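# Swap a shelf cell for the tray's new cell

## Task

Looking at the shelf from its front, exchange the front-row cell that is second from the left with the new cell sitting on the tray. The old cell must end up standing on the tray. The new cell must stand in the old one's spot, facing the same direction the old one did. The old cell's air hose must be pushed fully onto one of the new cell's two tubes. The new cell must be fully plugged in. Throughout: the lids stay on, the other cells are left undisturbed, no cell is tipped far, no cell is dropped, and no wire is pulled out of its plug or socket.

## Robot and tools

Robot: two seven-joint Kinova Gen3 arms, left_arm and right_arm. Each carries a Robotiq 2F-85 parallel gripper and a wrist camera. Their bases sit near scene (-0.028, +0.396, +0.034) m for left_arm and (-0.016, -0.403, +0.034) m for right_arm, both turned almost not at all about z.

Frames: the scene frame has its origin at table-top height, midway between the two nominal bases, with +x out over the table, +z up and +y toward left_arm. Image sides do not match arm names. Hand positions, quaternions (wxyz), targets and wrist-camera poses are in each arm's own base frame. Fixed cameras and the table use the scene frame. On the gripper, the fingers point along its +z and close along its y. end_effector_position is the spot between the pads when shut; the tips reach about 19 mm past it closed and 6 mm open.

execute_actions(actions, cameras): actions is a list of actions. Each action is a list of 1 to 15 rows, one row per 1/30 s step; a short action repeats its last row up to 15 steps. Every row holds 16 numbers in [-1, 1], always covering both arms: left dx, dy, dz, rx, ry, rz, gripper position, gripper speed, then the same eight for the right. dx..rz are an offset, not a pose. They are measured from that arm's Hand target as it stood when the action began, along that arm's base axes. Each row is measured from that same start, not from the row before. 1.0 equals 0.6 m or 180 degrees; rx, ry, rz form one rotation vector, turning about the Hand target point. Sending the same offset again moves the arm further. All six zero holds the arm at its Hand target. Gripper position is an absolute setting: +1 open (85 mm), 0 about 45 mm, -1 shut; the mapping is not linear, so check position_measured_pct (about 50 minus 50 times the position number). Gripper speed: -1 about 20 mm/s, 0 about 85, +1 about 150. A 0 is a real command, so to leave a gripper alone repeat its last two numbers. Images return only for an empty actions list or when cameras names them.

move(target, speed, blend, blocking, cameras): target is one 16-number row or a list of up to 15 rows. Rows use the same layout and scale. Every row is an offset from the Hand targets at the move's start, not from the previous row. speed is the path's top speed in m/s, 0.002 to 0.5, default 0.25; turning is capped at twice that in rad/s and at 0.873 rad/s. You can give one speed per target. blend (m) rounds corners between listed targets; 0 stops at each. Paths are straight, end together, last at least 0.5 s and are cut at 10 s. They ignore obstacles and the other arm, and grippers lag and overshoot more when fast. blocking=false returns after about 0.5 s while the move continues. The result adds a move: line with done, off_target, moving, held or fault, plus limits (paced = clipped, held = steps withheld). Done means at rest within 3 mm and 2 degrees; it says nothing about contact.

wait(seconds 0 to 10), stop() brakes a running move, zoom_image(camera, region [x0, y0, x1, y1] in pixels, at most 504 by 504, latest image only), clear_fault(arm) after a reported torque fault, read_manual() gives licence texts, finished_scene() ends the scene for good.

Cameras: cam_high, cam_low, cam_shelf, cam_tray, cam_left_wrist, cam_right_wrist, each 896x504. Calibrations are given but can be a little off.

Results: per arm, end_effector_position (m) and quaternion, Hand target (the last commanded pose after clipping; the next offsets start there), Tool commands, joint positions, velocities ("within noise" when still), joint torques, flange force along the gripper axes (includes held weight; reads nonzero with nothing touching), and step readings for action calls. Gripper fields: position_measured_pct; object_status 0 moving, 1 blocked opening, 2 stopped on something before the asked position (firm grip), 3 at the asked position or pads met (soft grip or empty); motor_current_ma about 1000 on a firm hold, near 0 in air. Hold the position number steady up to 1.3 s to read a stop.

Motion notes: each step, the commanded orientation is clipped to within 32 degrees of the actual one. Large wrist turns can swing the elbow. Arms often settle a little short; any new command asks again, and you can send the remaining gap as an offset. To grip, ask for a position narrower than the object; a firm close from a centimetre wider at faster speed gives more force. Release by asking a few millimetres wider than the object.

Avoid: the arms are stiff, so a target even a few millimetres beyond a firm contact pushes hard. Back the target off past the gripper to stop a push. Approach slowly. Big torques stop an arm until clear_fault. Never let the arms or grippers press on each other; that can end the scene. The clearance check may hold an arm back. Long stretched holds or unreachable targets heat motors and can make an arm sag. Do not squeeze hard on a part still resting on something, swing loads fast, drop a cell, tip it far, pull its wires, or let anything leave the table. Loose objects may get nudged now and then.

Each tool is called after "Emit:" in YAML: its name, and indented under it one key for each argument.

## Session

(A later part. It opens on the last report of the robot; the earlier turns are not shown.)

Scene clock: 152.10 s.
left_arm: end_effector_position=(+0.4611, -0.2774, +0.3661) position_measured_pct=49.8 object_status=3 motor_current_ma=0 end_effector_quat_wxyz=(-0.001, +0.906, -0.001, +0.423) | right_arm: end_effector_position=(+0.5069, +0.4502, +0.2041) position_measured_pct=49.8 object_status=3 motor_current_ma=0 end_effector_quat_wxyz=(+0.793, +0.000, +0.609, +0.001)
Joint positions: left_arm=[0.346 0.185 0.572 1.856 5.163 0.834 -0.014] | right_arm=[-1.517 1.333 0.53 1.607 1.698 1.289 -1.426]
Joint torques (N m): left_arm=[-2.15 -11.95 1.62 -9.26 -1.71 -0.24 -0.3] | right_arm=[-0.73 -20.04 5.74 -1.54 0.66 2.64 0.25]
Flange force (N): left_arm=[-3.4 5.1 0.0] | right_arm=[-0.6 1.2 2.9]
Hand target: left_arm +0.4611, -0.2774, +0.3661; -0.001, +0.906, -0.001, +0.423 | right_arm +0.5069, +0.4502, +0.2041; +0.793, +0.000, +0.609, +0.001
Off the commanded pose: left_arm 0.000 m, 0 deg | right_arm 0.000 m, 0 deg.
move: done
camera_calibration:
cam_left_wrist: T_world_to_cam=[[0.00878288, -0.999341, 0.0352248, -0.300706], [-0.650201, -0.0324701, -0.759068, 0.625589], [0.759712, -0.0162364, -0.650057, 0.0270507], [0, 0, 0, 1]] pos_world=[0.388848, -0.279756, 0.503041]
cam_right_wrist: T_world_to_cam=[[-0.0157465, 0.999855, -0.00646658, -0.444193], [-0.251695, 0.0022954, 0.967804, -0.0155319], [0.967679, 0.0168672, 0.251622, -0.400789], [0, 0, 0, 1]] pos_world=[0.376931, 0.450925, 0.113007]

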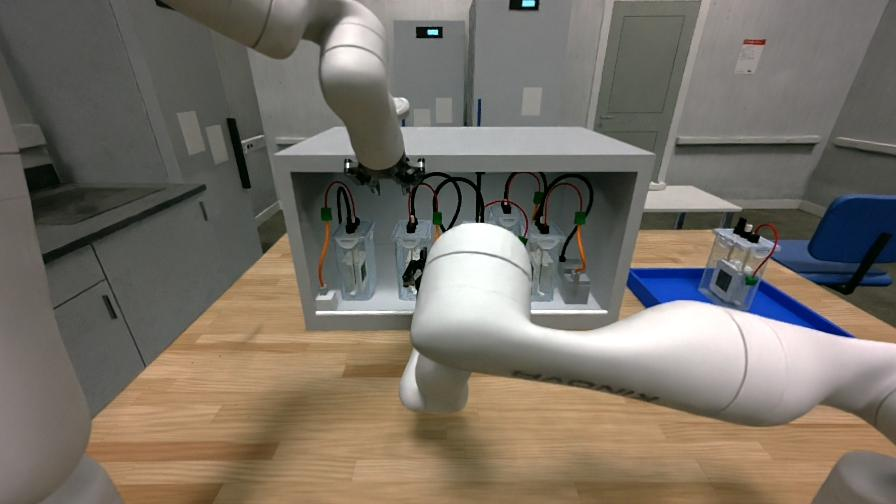

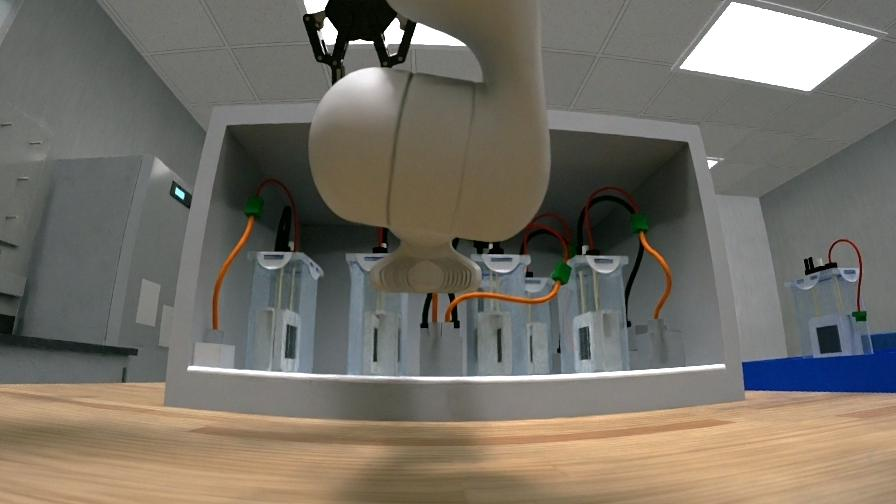

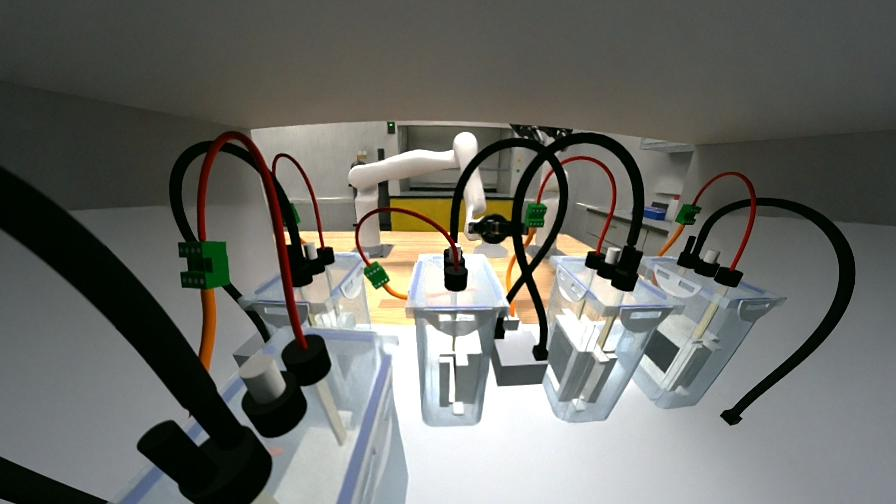

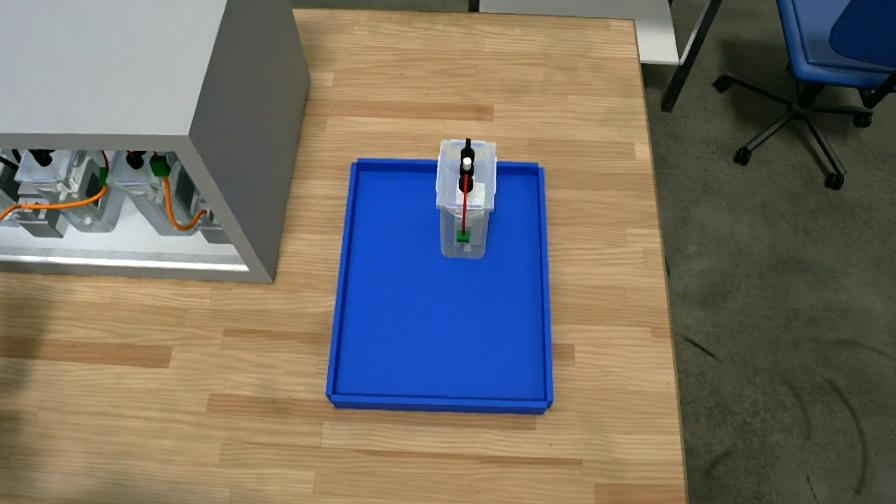

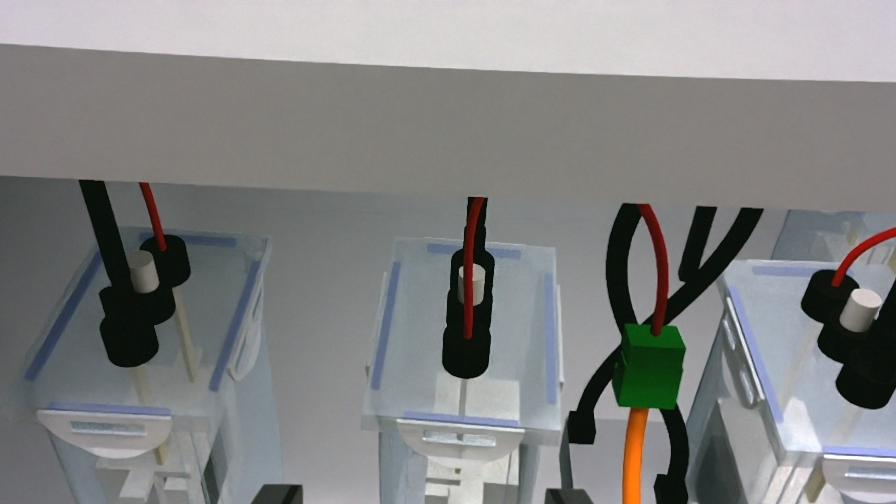

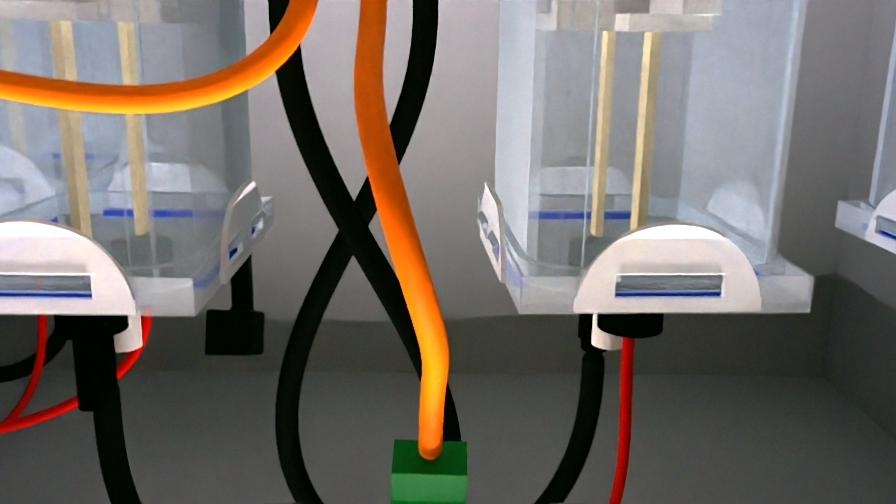

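Emit:
move:
  target: [0,0,0,0,0,0,0,1,0.085,0,-0.003,0,-0.111,0,0,1]
  cameras: ["cam_right_wrist","cam_left_wrist","cam_high","cam_shelf"]

Scene clock: 171.83 s.
left_arm: end_effector_position=(+0.4611, -0.2774, +0.3661) position_measured_pct=49.8 object_status=3 motor_current_ma=0 end_effector_quat_wxyz=(-0.001, +0.906, -0.001, +0.423) | right_arm: end_effector_position=(+0.5578, +0.4502, +0.2023) position_measured_pct=49.8 object_status=3 motor_current_ma=0 end_effector_quat_wxyz=(+0.887, +0.000, +0.463, +0.001)
Joint positions: left_arm=[0.346 0.185 0.572 1.856 5.163 0.834 -0.014] | right_arm=[-1.368 1.634 0.662 1.26 1.684 1.498 -1.437]
Joint torques (N m): left_arm=[-2.23 -11.93 1.54 -9.25 -1.7 -0.2 -0.28] | right_arm=[-0.73 -21.79 6.16 -1.15 0.61 2.27 0.27]
Flange force (N): left_arm=[-3.4 5.2 -0.1] | right_arm=[1.5 1.4 3.1]
Hand target: left_arm +0.4611, -0.2774, +0.3661; -0.001, +0.906, -0.001, +0.423 | right_arm +0.5579, +0.4502, +0.2023; +0.887, +0.000, +0.463, +0.001
Off the commanded pose: left_arm 0.000 m, 0 deg | right_arm 0.000 m, 0 deg.
move: done
camera_calibration:
cam_left_wrist: T_world_to_cam=[[0.00878318, -0.999341, 0.0352251, -0.300706], [-0.650201, -0.0324705, -0.759068, 0.625588], [0.759712, -0.0162364, -0.650057, 0.0270507], [0, 0, 0, 1]] pos_world=[0.388848, -0.279756, 0.503041]
cam_right_wrist: T_world_to_cam=[[-0.0126458, 0.999855, -0.011375, -0.444133], [-0.567221, 0.00219536, 0.823563, 0.20428], [0.823468, 0.0168668, 0.567111, -0.433058], [0, 0, 0, 1]] pos_world=[0.466865, 0.450925, 0.0723022]
Images, in order (width x height): cam_high 896x504, cam_shelf 896x504, cam_left_wrist 896x504, cam_right_wrist 896x504.

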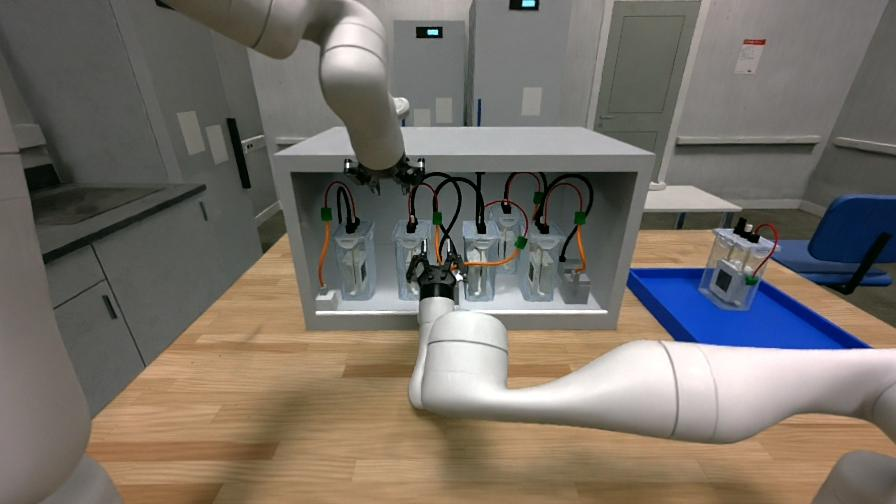

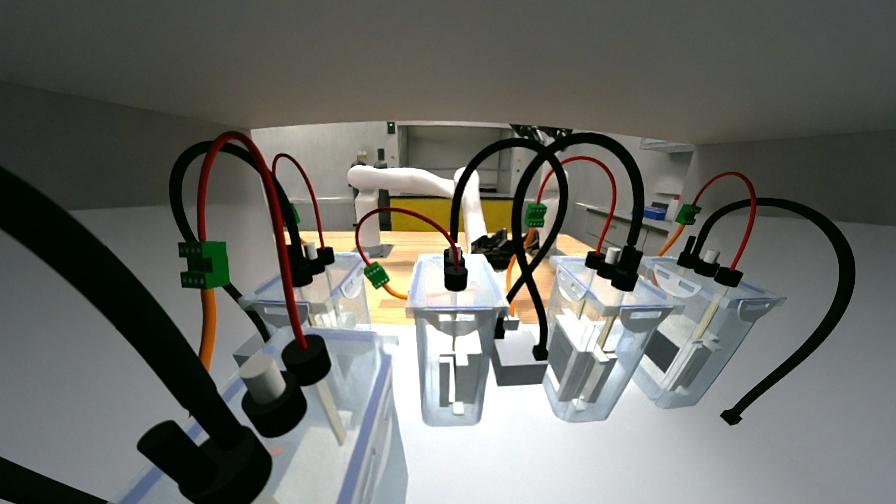

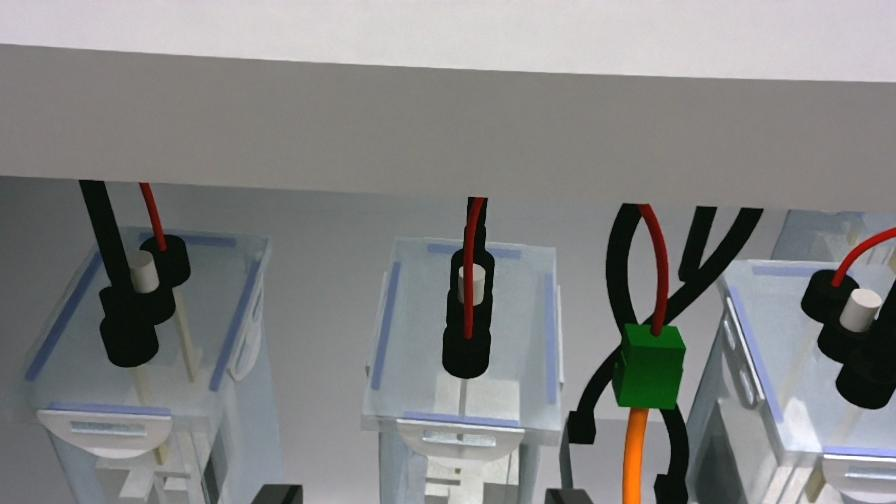

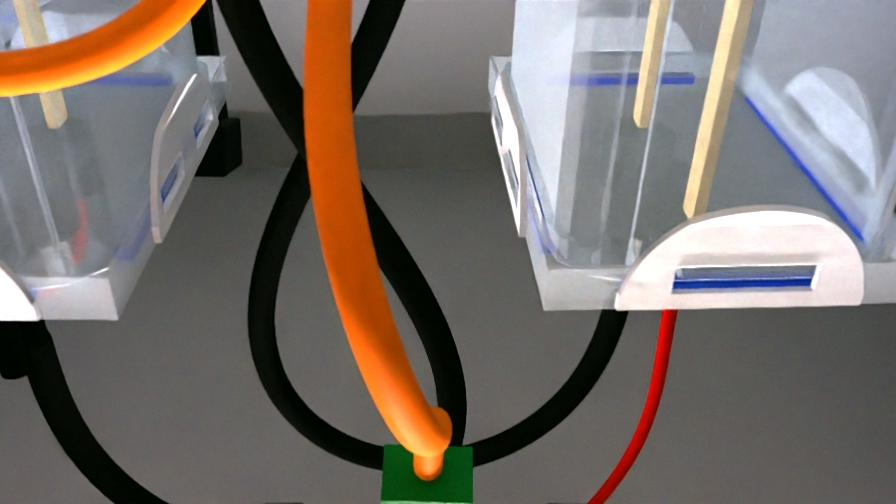

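Emit:
move:
  target: [0,0,0,0,0,0,0,1,0.09,0,0.062,0,0,0,0,1]
  speed: 0.08
  cameras: ["cam_right_wrist","cam_left_wrist","cam_high","cam_shelf"]

Scene clock: 175.83 s.
left_arm: end_effector_position=(+0.4611, -0.2774, +0.3661) position_measured_pct=49.8 object_status=3 motor_current_ma=0 end_effector_quat_wxyz=(-0.001, +0.906, -0.001, +0.423) | right_arm: end_effector_position=(+0.6119, +0.4502, +0.2395) position_measured_pct=49.8 object_status=3 motor_current_ma=0 end_effector_quat_wxyz=(+0.887, +0.000, +0.463, +0.001)
Joint positions: left_arm=[0.346 0.185 0.572 1.856 5.163 0.834 -0.014] | right_arm=[-1.281 1.592 0.716 1.19 1.751 1.412 -1.402]
Joint torques (N m): left_arm=[-2.19 -12.04 1.67 -9.25 -1.69 -0.19 -0.27] | right_arm=[-0.74 -22.96 6.3 -2.05 0.72 2.26 0.25]
Flange force (N): left_arm=[-3.4 5.2 0.3] | right_arm=[1.6 1.4 3.2]
Hand target: left_arm +0.4611, -0.2774, +0.3661; -0.001, +0.906, -0.001, +0.423 | right_arm +0.6119, +0.4502, +0.2395; +0.887, +0.000, +0.463, +0.001
Off the commanded pose: left_arm 0.000 m, 0 deg | right_arm 0.000 m, 0 deg.
move: done
camera_calibration:
cam_left_wrist: T_world_to_cam=[[0.00878318, -0.999341, 0.0352251, -0.300706], [-0.650201, -0.0324705, -0.759068, 0.625588], [0.759712, -0.0162364, -0.650057, 0.0270507], [0, 0, 0, 1]] pos_world=[0.388848, -0.279756, 0.503041]
cam_right_wrist: T_world_to_cam=[[-0.0126458, 0.999855, -0.011375, -0.443027], [-0.567221, 0.00219536, 0.823563, 0.204274], [0.823468, 0.0168668, 0.567111, -0.498622], [0, 0, 0, 1]] pos_world=[0.520865, 0.450925, 0.109502]
Images, in order (width x height): cam_high 896x504, cam_shelf 896x504, cam_left_wrist 896x504, cam_right_wrist 896x504.

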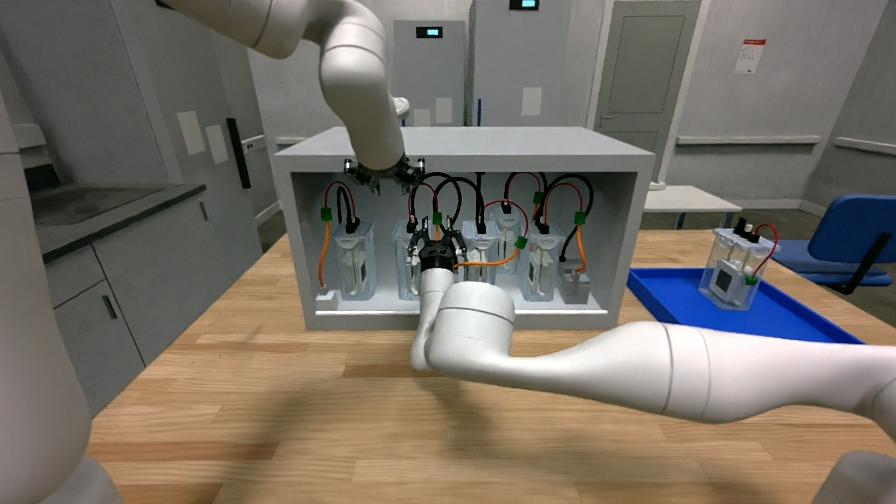

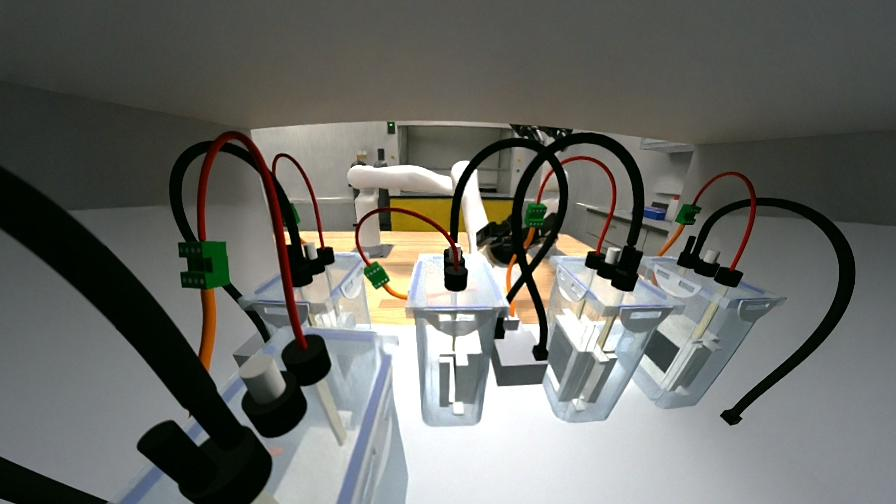

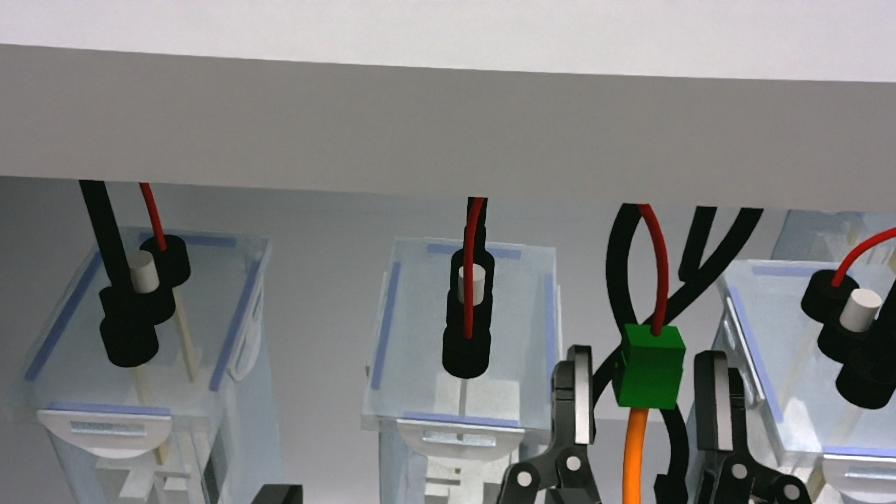

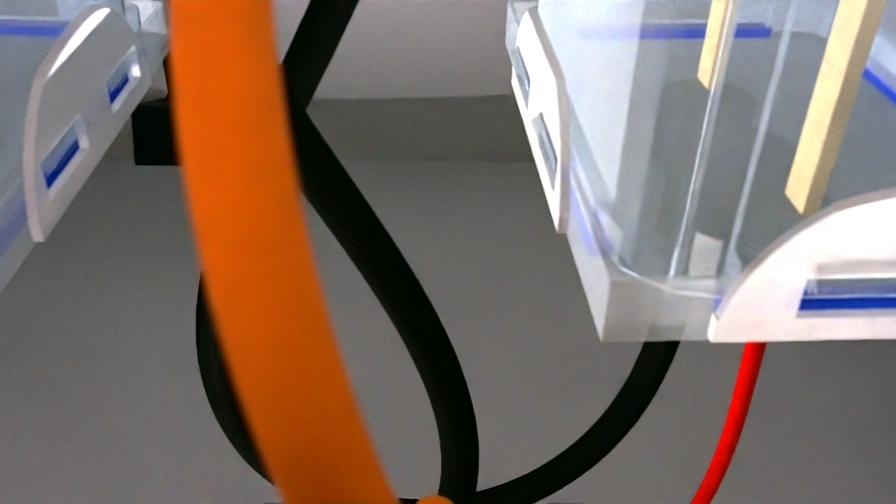

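Emit:
zoom_image:
  camera: "cam_shelf"
  region: [470, 150, 600, 280]

Emit:
zoom_image:
  camera: "cam_left_wrist"
  region: [530, 290, 770, 460]

Emit:
zoom_image:
  camera: "cam_high"
  region: [390, 190, 490, 290]

Scaled by 3.877 from the camera's 896x504 image, which has a finer 1280x720 frame.

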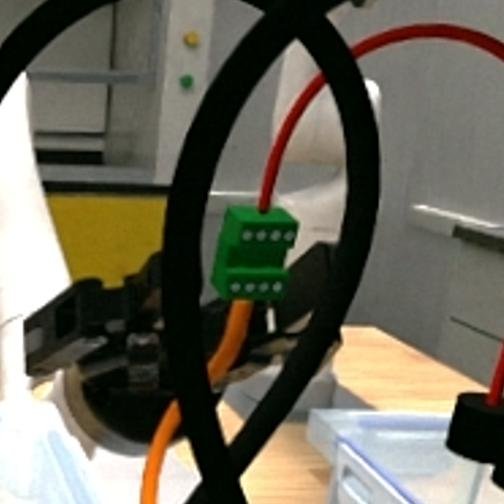

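Scaled by 2.100 from the camera's 896x504 image, which has a finer 1280x720 frame.

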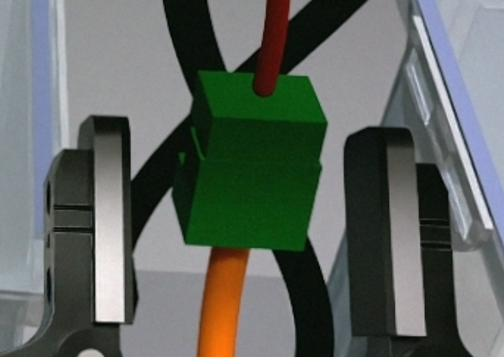

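Scaled by 5.040 from the camera's 896x504 image, which has a finer 1280x720 frame.

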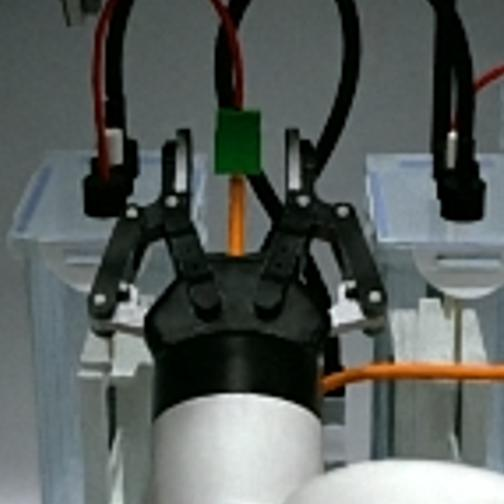

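Emit:
move:
  target: [0,0,0,0,0,0,0,1,0,-0.0015,0,0,0,0,-0.7,-1]
  cameras: ["cam_right_wrist","cam_left_wrist","cam_high","cam_shelf"]

Scene clock: 184.33 s.
left_arm: end_effector_position=(+0.4611, -0.2774, +0.3661) position_measured_pct=49.8 object_status=3 motor_current_ma=0 end_effector_quat_wxyz=(-0.001, +0.906, -0.001, +0.423) | right_arm: end_effector_position=(+0.6119, +0.4493, +0.2395) position_measured_pct=76.2 object_status=0 motor_current_ma=1000 end_effector_quat_wxyz=(+0.887, +0.000, +0.463, +0.001)
Joint positions: left_arm=[0.346 0.185 0.572 1.856 5.163 0.834 -0.014] | right_arm=[-1.281 1.592 0.716 1.193 1.752 1.413 -1.405]
Joint torques (N m): left_arm=[-2.18 -11.98 1.62 -9.26 -1.75 -0.21 -0.3] | right_arm=[-0.69 -22.94 6.32 -2.05 0.68 2.28 0.24]
Flange force (N): left_arm=[-3.4 5.1 0.0] | right_arm=[1.5 1.3 3.1]
Hand target: left_arm +0.4611, -0.2774, +0.3661; -0.001, +0.906, -0.001, +0.423 | right_arm +0.6119, +0.4493, +0.2395; +0.887, +0.000, +0.463, +0.001
Off the commanded pose: left_arm 0.000 m, 0 deg | right_arm 0.000 m, 0 deg.
move: done
camera_calibration:
cam_left_wrist: T_world_to_cam=[[0.00878318, -0.999341, 0.0352251, -0.300706], [-0.650201, -0.0324705, -0.759068, 0.625588], [0.759712, -0.0162364, -0.650057, 0.0270507], [0, 0, 0, 1]] pos_world=[0.388848, -0.279756, 0.503041]
cam_right_wrist: T_world_to_cam=[[-0.0126713, 0.999853, -0.0115141, -0.442099], [-0.567223, 0.00229545, 0.823561, 0.204314], [0.823467, 0.0169666, 0.567111, -0.498594], [0, 0, 0, 1]] pos_world=[0.520865, 0.450024, 0.109402]
Images, in order (width x height): cam_high 896x504, cam_shelf 896x504, cam_left_wrist 896x504, cam_right_wrist 896x504.

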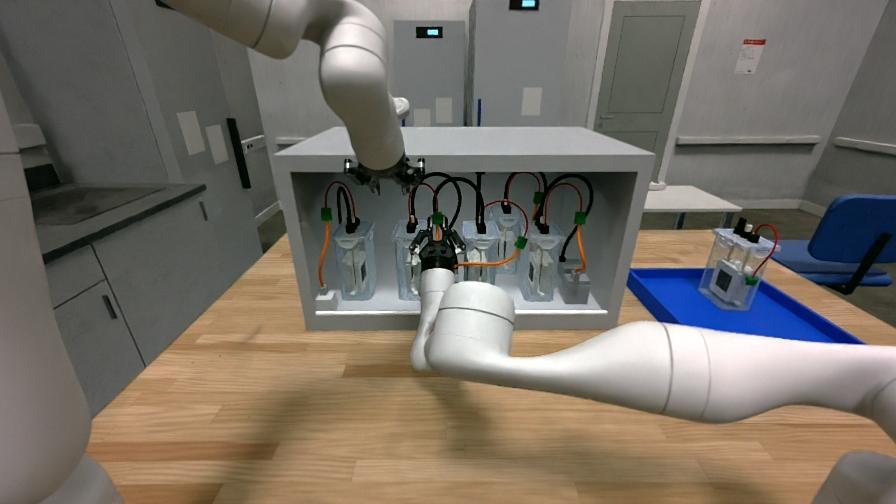

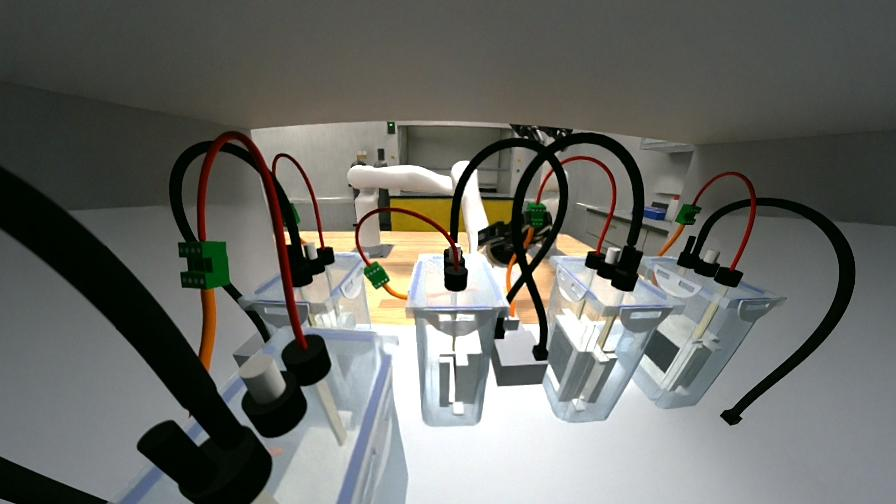

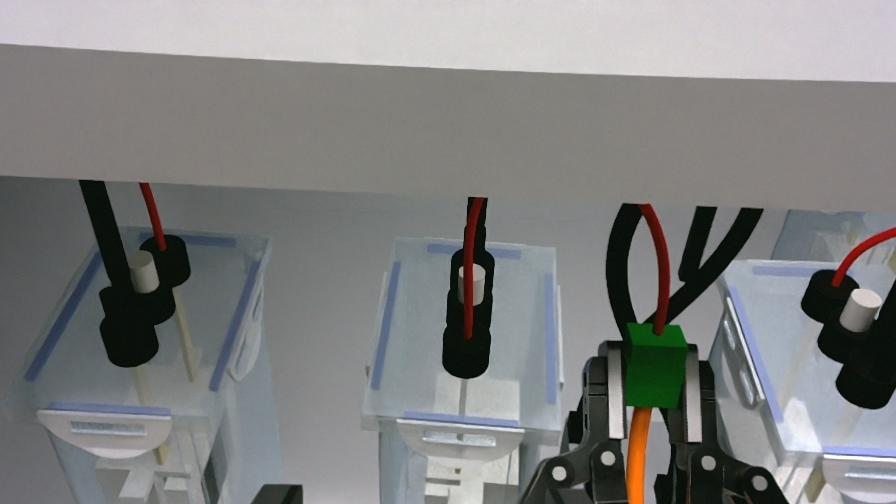

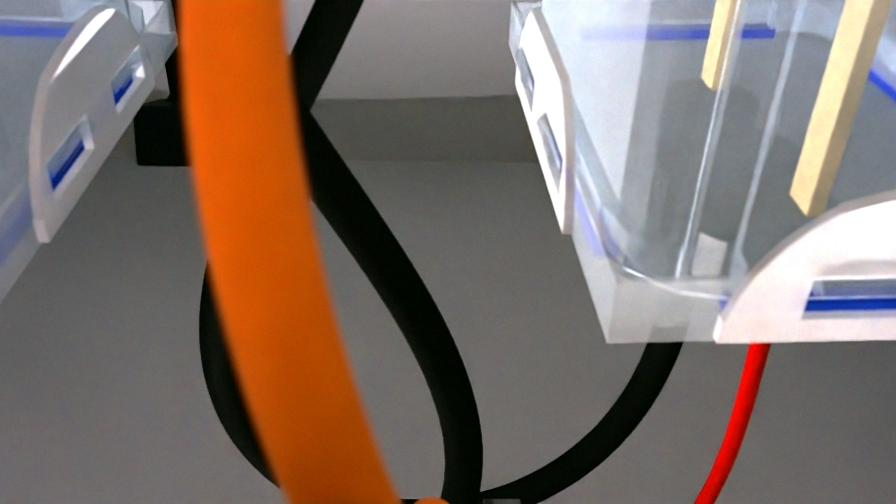

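Emit:
move:
  target: [0.096,-0.139,-0.062,0,-0.0556,0,0,1,0,0,0,0,0,0,-0.7,-1]
  speed: 0.15
  cameras: ["cam_left_wrist","cam_high","cam_low"]

Scene clock: 188.67 s.
left_arm: end_effector_position=(+0.5187, -0.3608, +0.3289) position_measured_pct=49.8 object_status=3 motor_current_ma=0 end_effector_quat_wxyz=(-0.001, +0.866, -0.001, +0.501) | right_arm: end_effector_position=(+0.6119, +0.4493, +0.2395) position_measured_pct=76.2 object_status=2 motor_current_ma=1000 end_effector_quat_wxyz=(+0.887, +0.000, +0.463, +0.001)
Joint positions: left_arm=[0.564 0.483 0.503 1.752 4.715 0.981 0.4] | right_arm=[-1.281 1.592 0.716 1.193 1.752 1.413 -1.405]
Joint torques (N m): left_arm=[-2.23 -17.29 2.36 -8.23 -1.94 0.81 -0.28] | right_arm=[-0.71 -22.86 6.33 -2.02 0.68 2.29 0.24]
Flange force (N): left_arm=[-3.4 4.1 -1.1] | right_arm=[1.5 1.4 3.3]
Hand target: left_arm +0.5187, -0.3608, +0.3289; -0.001, +0.866, -0.001, +0.501 | right_arm +0.6119, +0.4493, +0.2395; +0.887, +0.000, +0.463, +0.001
Off the commanded pose: left_arm 0.000 m, 0 deg | right_arm 0.000 m, 0 deg.
move: done
camera_calibration:
cam_left_wrist: T_world_to_cam=[[0.0025268, -0.999341, 0.0362187, -0.380329], [-0.508323, -0.032474, -0.860554, 0.591884], [0.861163, -0.0162363, -0.50807, -0.141543], [0, 0, 0, 1]] pos_world=[0.423721, -0.363156, 0.45121]
Images, in order (width x height): cam_high 896x504, cam_low 896x504, cam_left_wrist 896x504.

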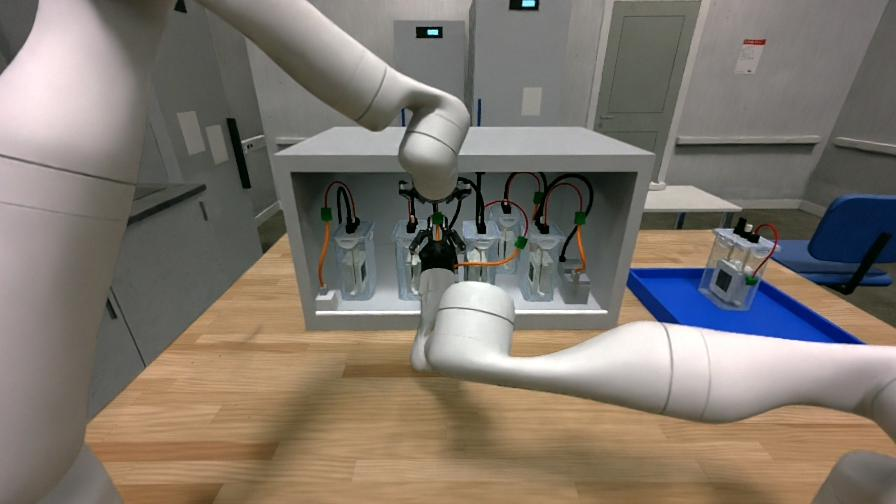

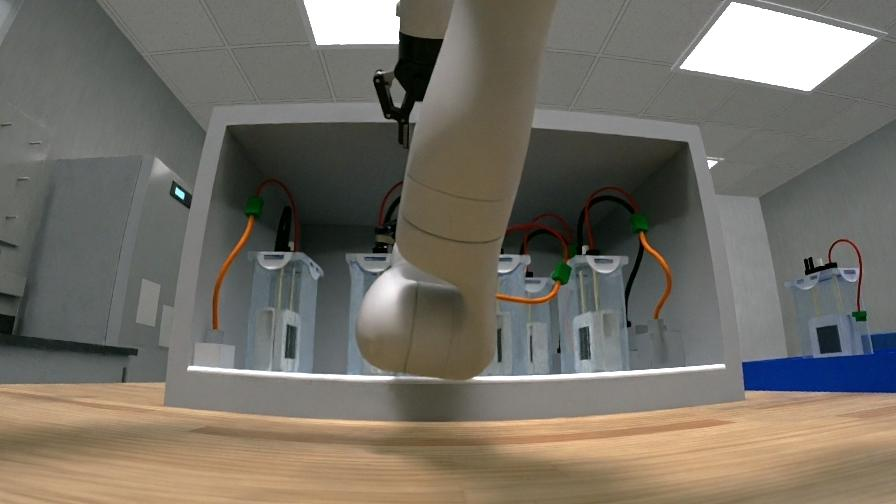

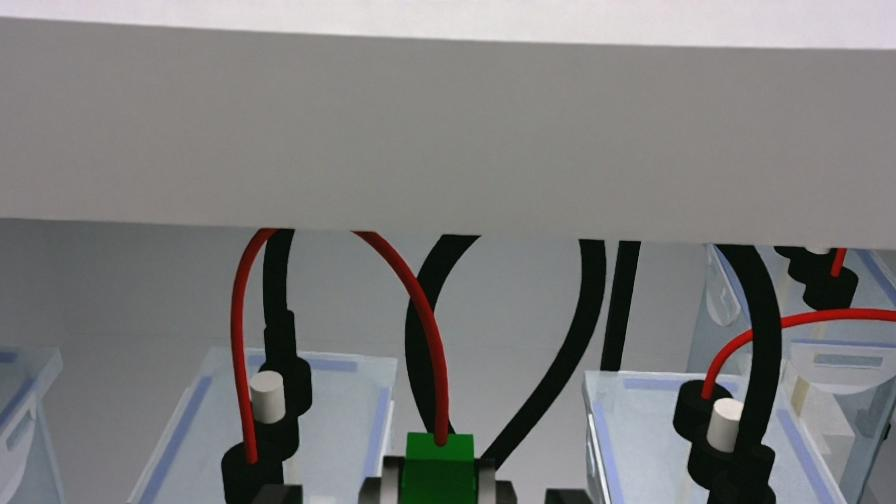

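Emit:
move:
  target: [0.1,-0.006,-0.0577,0,0,0,0,1,0,0,0,0,0,0,-0.7,-1]
  speed: 0.1
  cameras: ["cam_left_wrist","cam_high","cam_shelf"]

Emit:
zoom_image:
  camera: "cam_shelf"
  region: [470, 130, 630, 290]

Emit:
zoom_image:
  camera: "cam_high"
  region: [390, 150, 490, 290]

Scene clock: 195.47 s.
left_arm: end_effector_position=(+0.5787, -0.3644, +0.2943) position_measured_pct=49.8 object_status=3 motor_current_ma=0 end_effector_quat_wxyz=(-0.001, +0.866, +0.000, +0.501) | right_arm: end_effector_position=(+0.6119, +0.4493, +0.2395) position_measured_pct=76.2 object_status=2 motor_current_ma=1000 end_effector_quat_wxyz=(+0.887, +0.000, +0.463, +0.001)
Joint positions: left_arm=[0.522 0.608 0.46 1.661 4.617 0.913 0.417] | right_arm=[-1.281 1.592 0.716 1.193 1.752 1.413 -1.405]
Joint torques (N m): left_arm=[-2.13 -19.56 2.58 -8.31 -1.91 0.88 -0.33] | right_arm=[-0.78 -22.91 6.32 -2.02 0.7 2.26 0.25]
Flange force (N): left_arm=[-3.3 3.3 -1.0] | right_arm=[1.7 1.4 3.3]
Hand target: left_arm +0.5787, -0.3644, +0.2942; -0.001, +0.866, -0.001, +0.501 | right_arm +0.6119, +0.4493, +0.2395; +0.887, +0.000, +0.463, +0.001
Off the commanded pose: left_arm 0.000 m, 0 deg | right_arm 0.000 m, 0 deg.
move: done
camera_calibration:
cam_left_wrist: T_world_to_cam=[[0.00271792, -0.999336, 0.0363367, -0.382864], [-0.508395, -0.0326713, -0.860504, 0.592488], [0.86112, -0.0161346, -0.508146, -0.210846], [0, 0, 0, 1]] pos_world=[0.483822, -0.366655, 0.41661]
Images, in order (width x height): cam_high 896x504, cam_shelf 896x504, cam_left_wrist 896x504.

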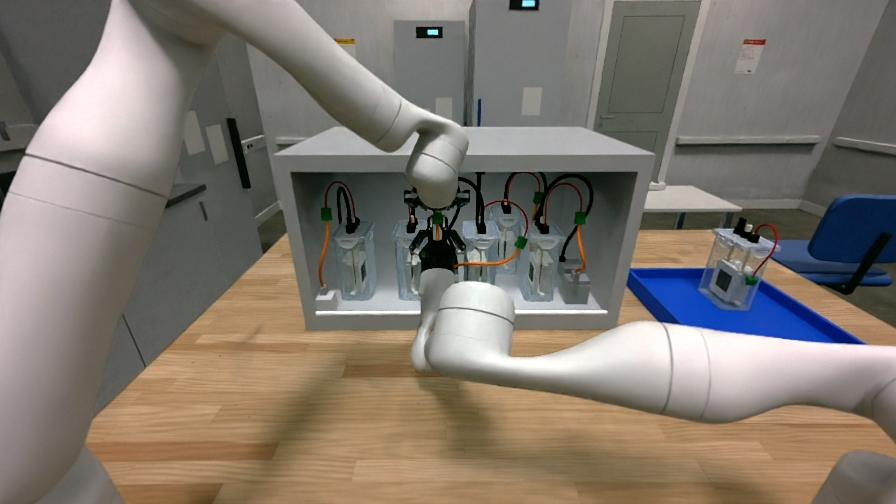

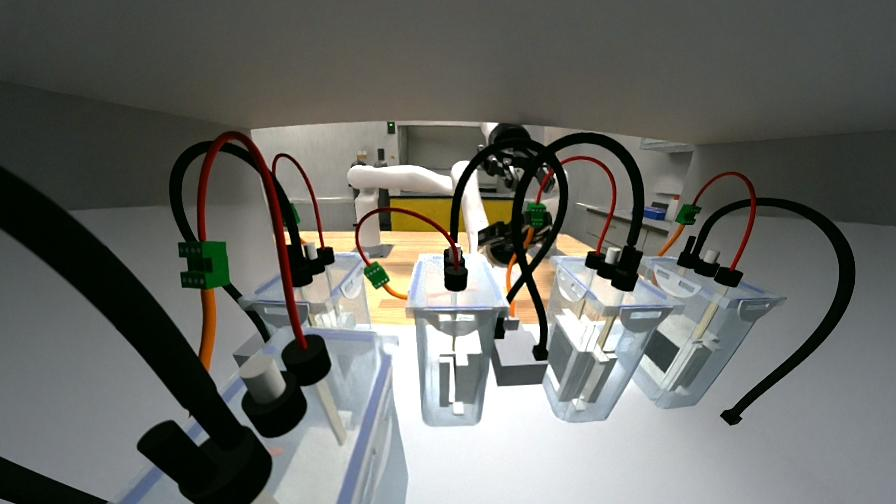

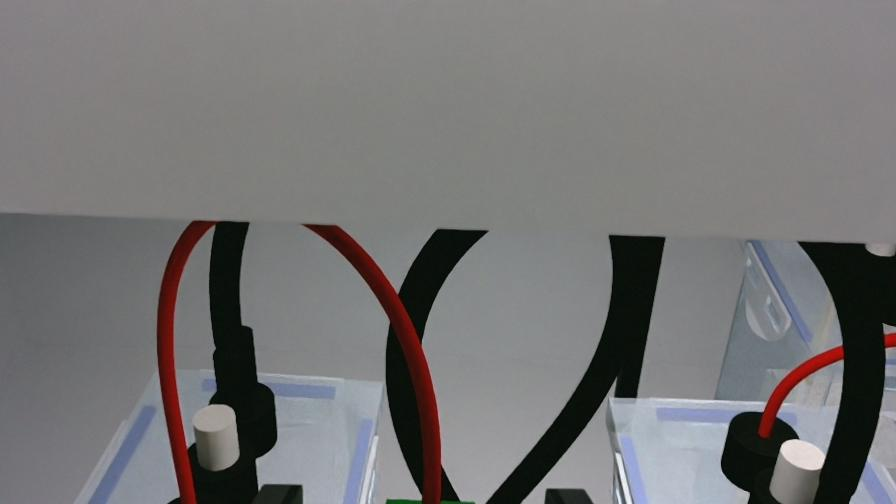

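Scaled by 3.150 from the camera's 896x504 image, which has a finer 1280x720 frame.

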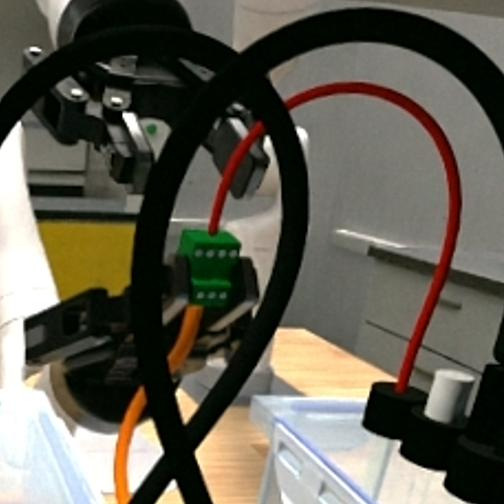

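Scaled by 3.600 from the camera's 896x504 image, which has a finer 1280x720 frame.

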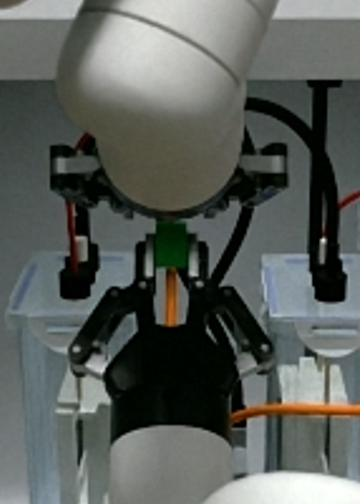

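Emit:
move:
  target: [0.05,-0.003,-0.0267,0,0,0,0,1,0,0,0,0,0,0,-0.7,-1]
  speed: 0.06
  cameras: ["cam_left_wrist","cam_high","cam_shelf"]

Emit:
zoom_image:
  camera: "cam_shelf"
  region: [470, 130, 630, 290]

Emit:
zoom_image:
  camera: "cam_high"
  region: [390, 170, 490, 270]

Scene clock: 200.27 s.
left_arm: end_effector_position=(+0.6087, -0.3662, +0.2782) position_measured_pct=49.8 object_status=3 motor_current_ma=0 end_effector_quat_wxyz=(-0.001, +0.866, +0.000, +0.501) | right_arm: end_effector_position=(+0.6119, +0.4493, +0.2395) position_measured_pct=76.2 object_status=2 motor_current_ma=1000 end_effector_quat_wxyz=(+0.887, +0.000, +0.463, +0.001)
Joint positions: left_arm=[0.502 0.671 0.443 1.601 4.582 0.883 0.41] | right_arm=[-1.281 1.592 0.716 1.193 1.752 1.413 -1.405]
Joint torques (N m): left_arm=[-2.08 -20.65 2.8 -8.32 -1.81 0.79 -0.23] | right_arm=[-0.66 -22.91 6.32 -2.04 0.71 2.26 0.25]
Flange force (N): left_arm=[-3.0 3.3 -0.9] | right_arm=[1.5 1.3 3.1]
Hand target: left_arm +0.6087, -0.3662, +0.2782; -0.001, +0.866, -0.001, +0.501 | right_arm +0.6119, +0.4493, +0.2395; +0.887, +0.000, +0.463, +0.001
Off the commanded pose: left_arm 0.000 m, 0 deg | right_arm 0.000 m, 0 deg.
move: done
camera_calibration:
cam_left_wrist: T_world_to_cam=[[0.00266375, -0.999339, 0.0362535, -0.384104], [-0.508321, -0.0325736, -0.860552, 0.59393], [0.861164, -0.0161361, -0.508071, -0.244892], [0, 0, 0, 1]] pos_world=[0.513822, -0.368455, 0.40061]
Images, in order (width x height): cam_high 896x504, cam_shelf 896x504, cam_left_wrist 896x504.

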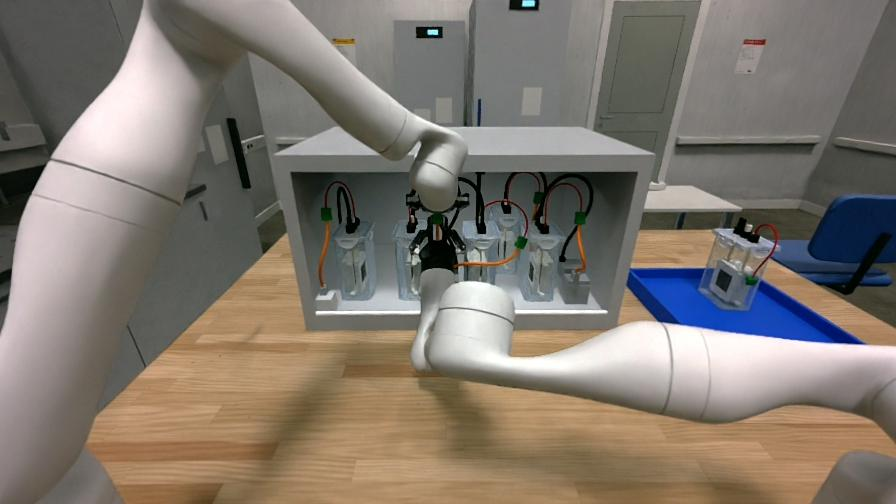

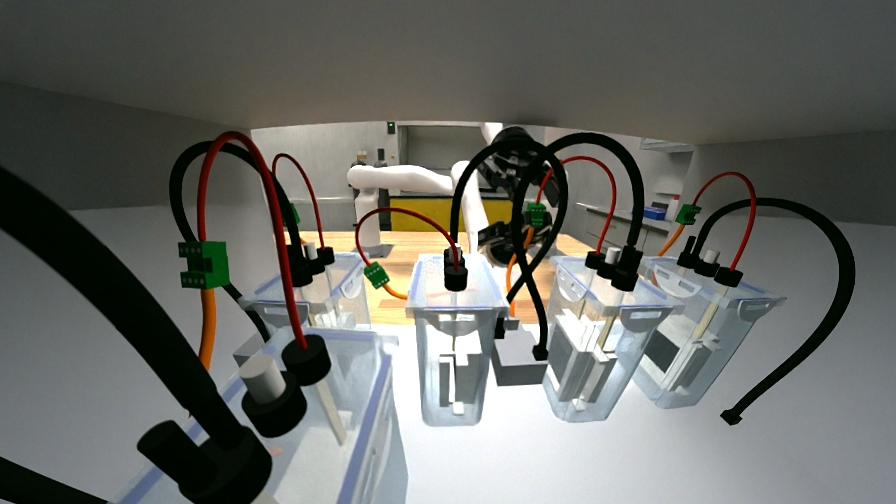

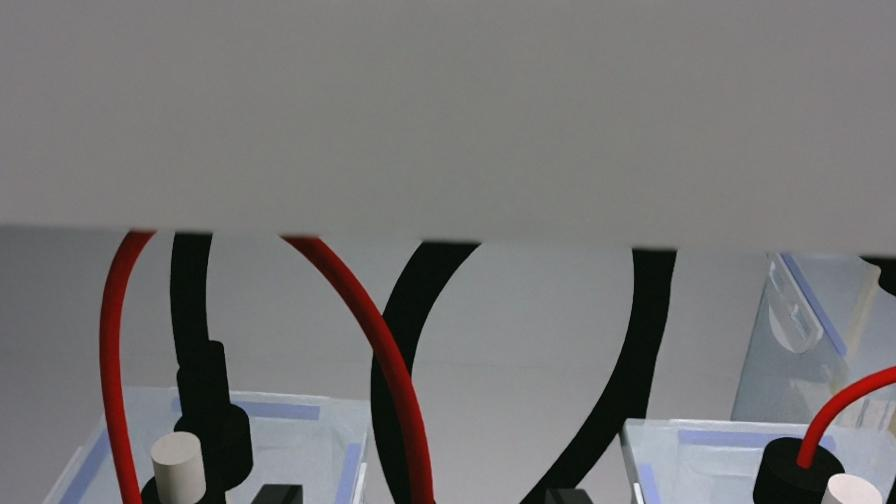

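Scaled by 3.150 from the camera's 896x504 image, which has a finer 1280x720 frame.

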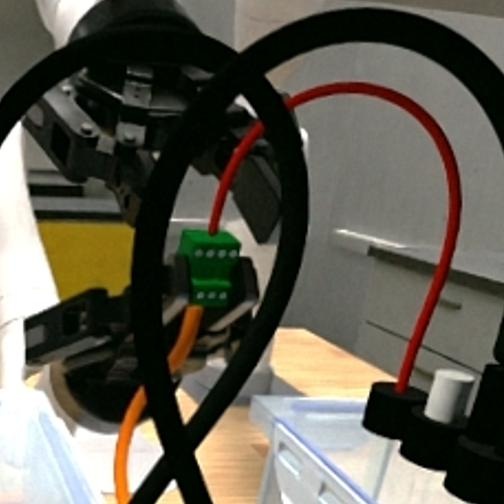

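Scaled by 5.040 from the camera's 896x504 image, which has a finer 1280x720 frame.

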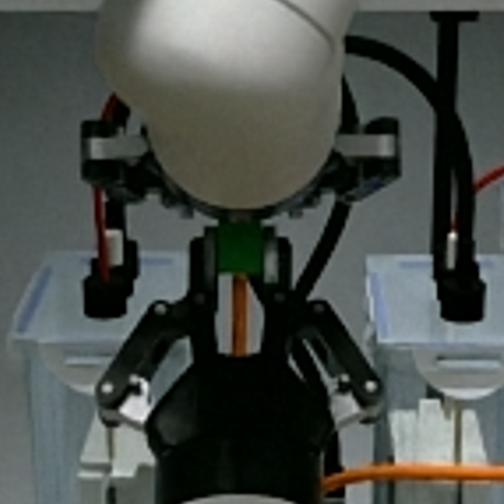

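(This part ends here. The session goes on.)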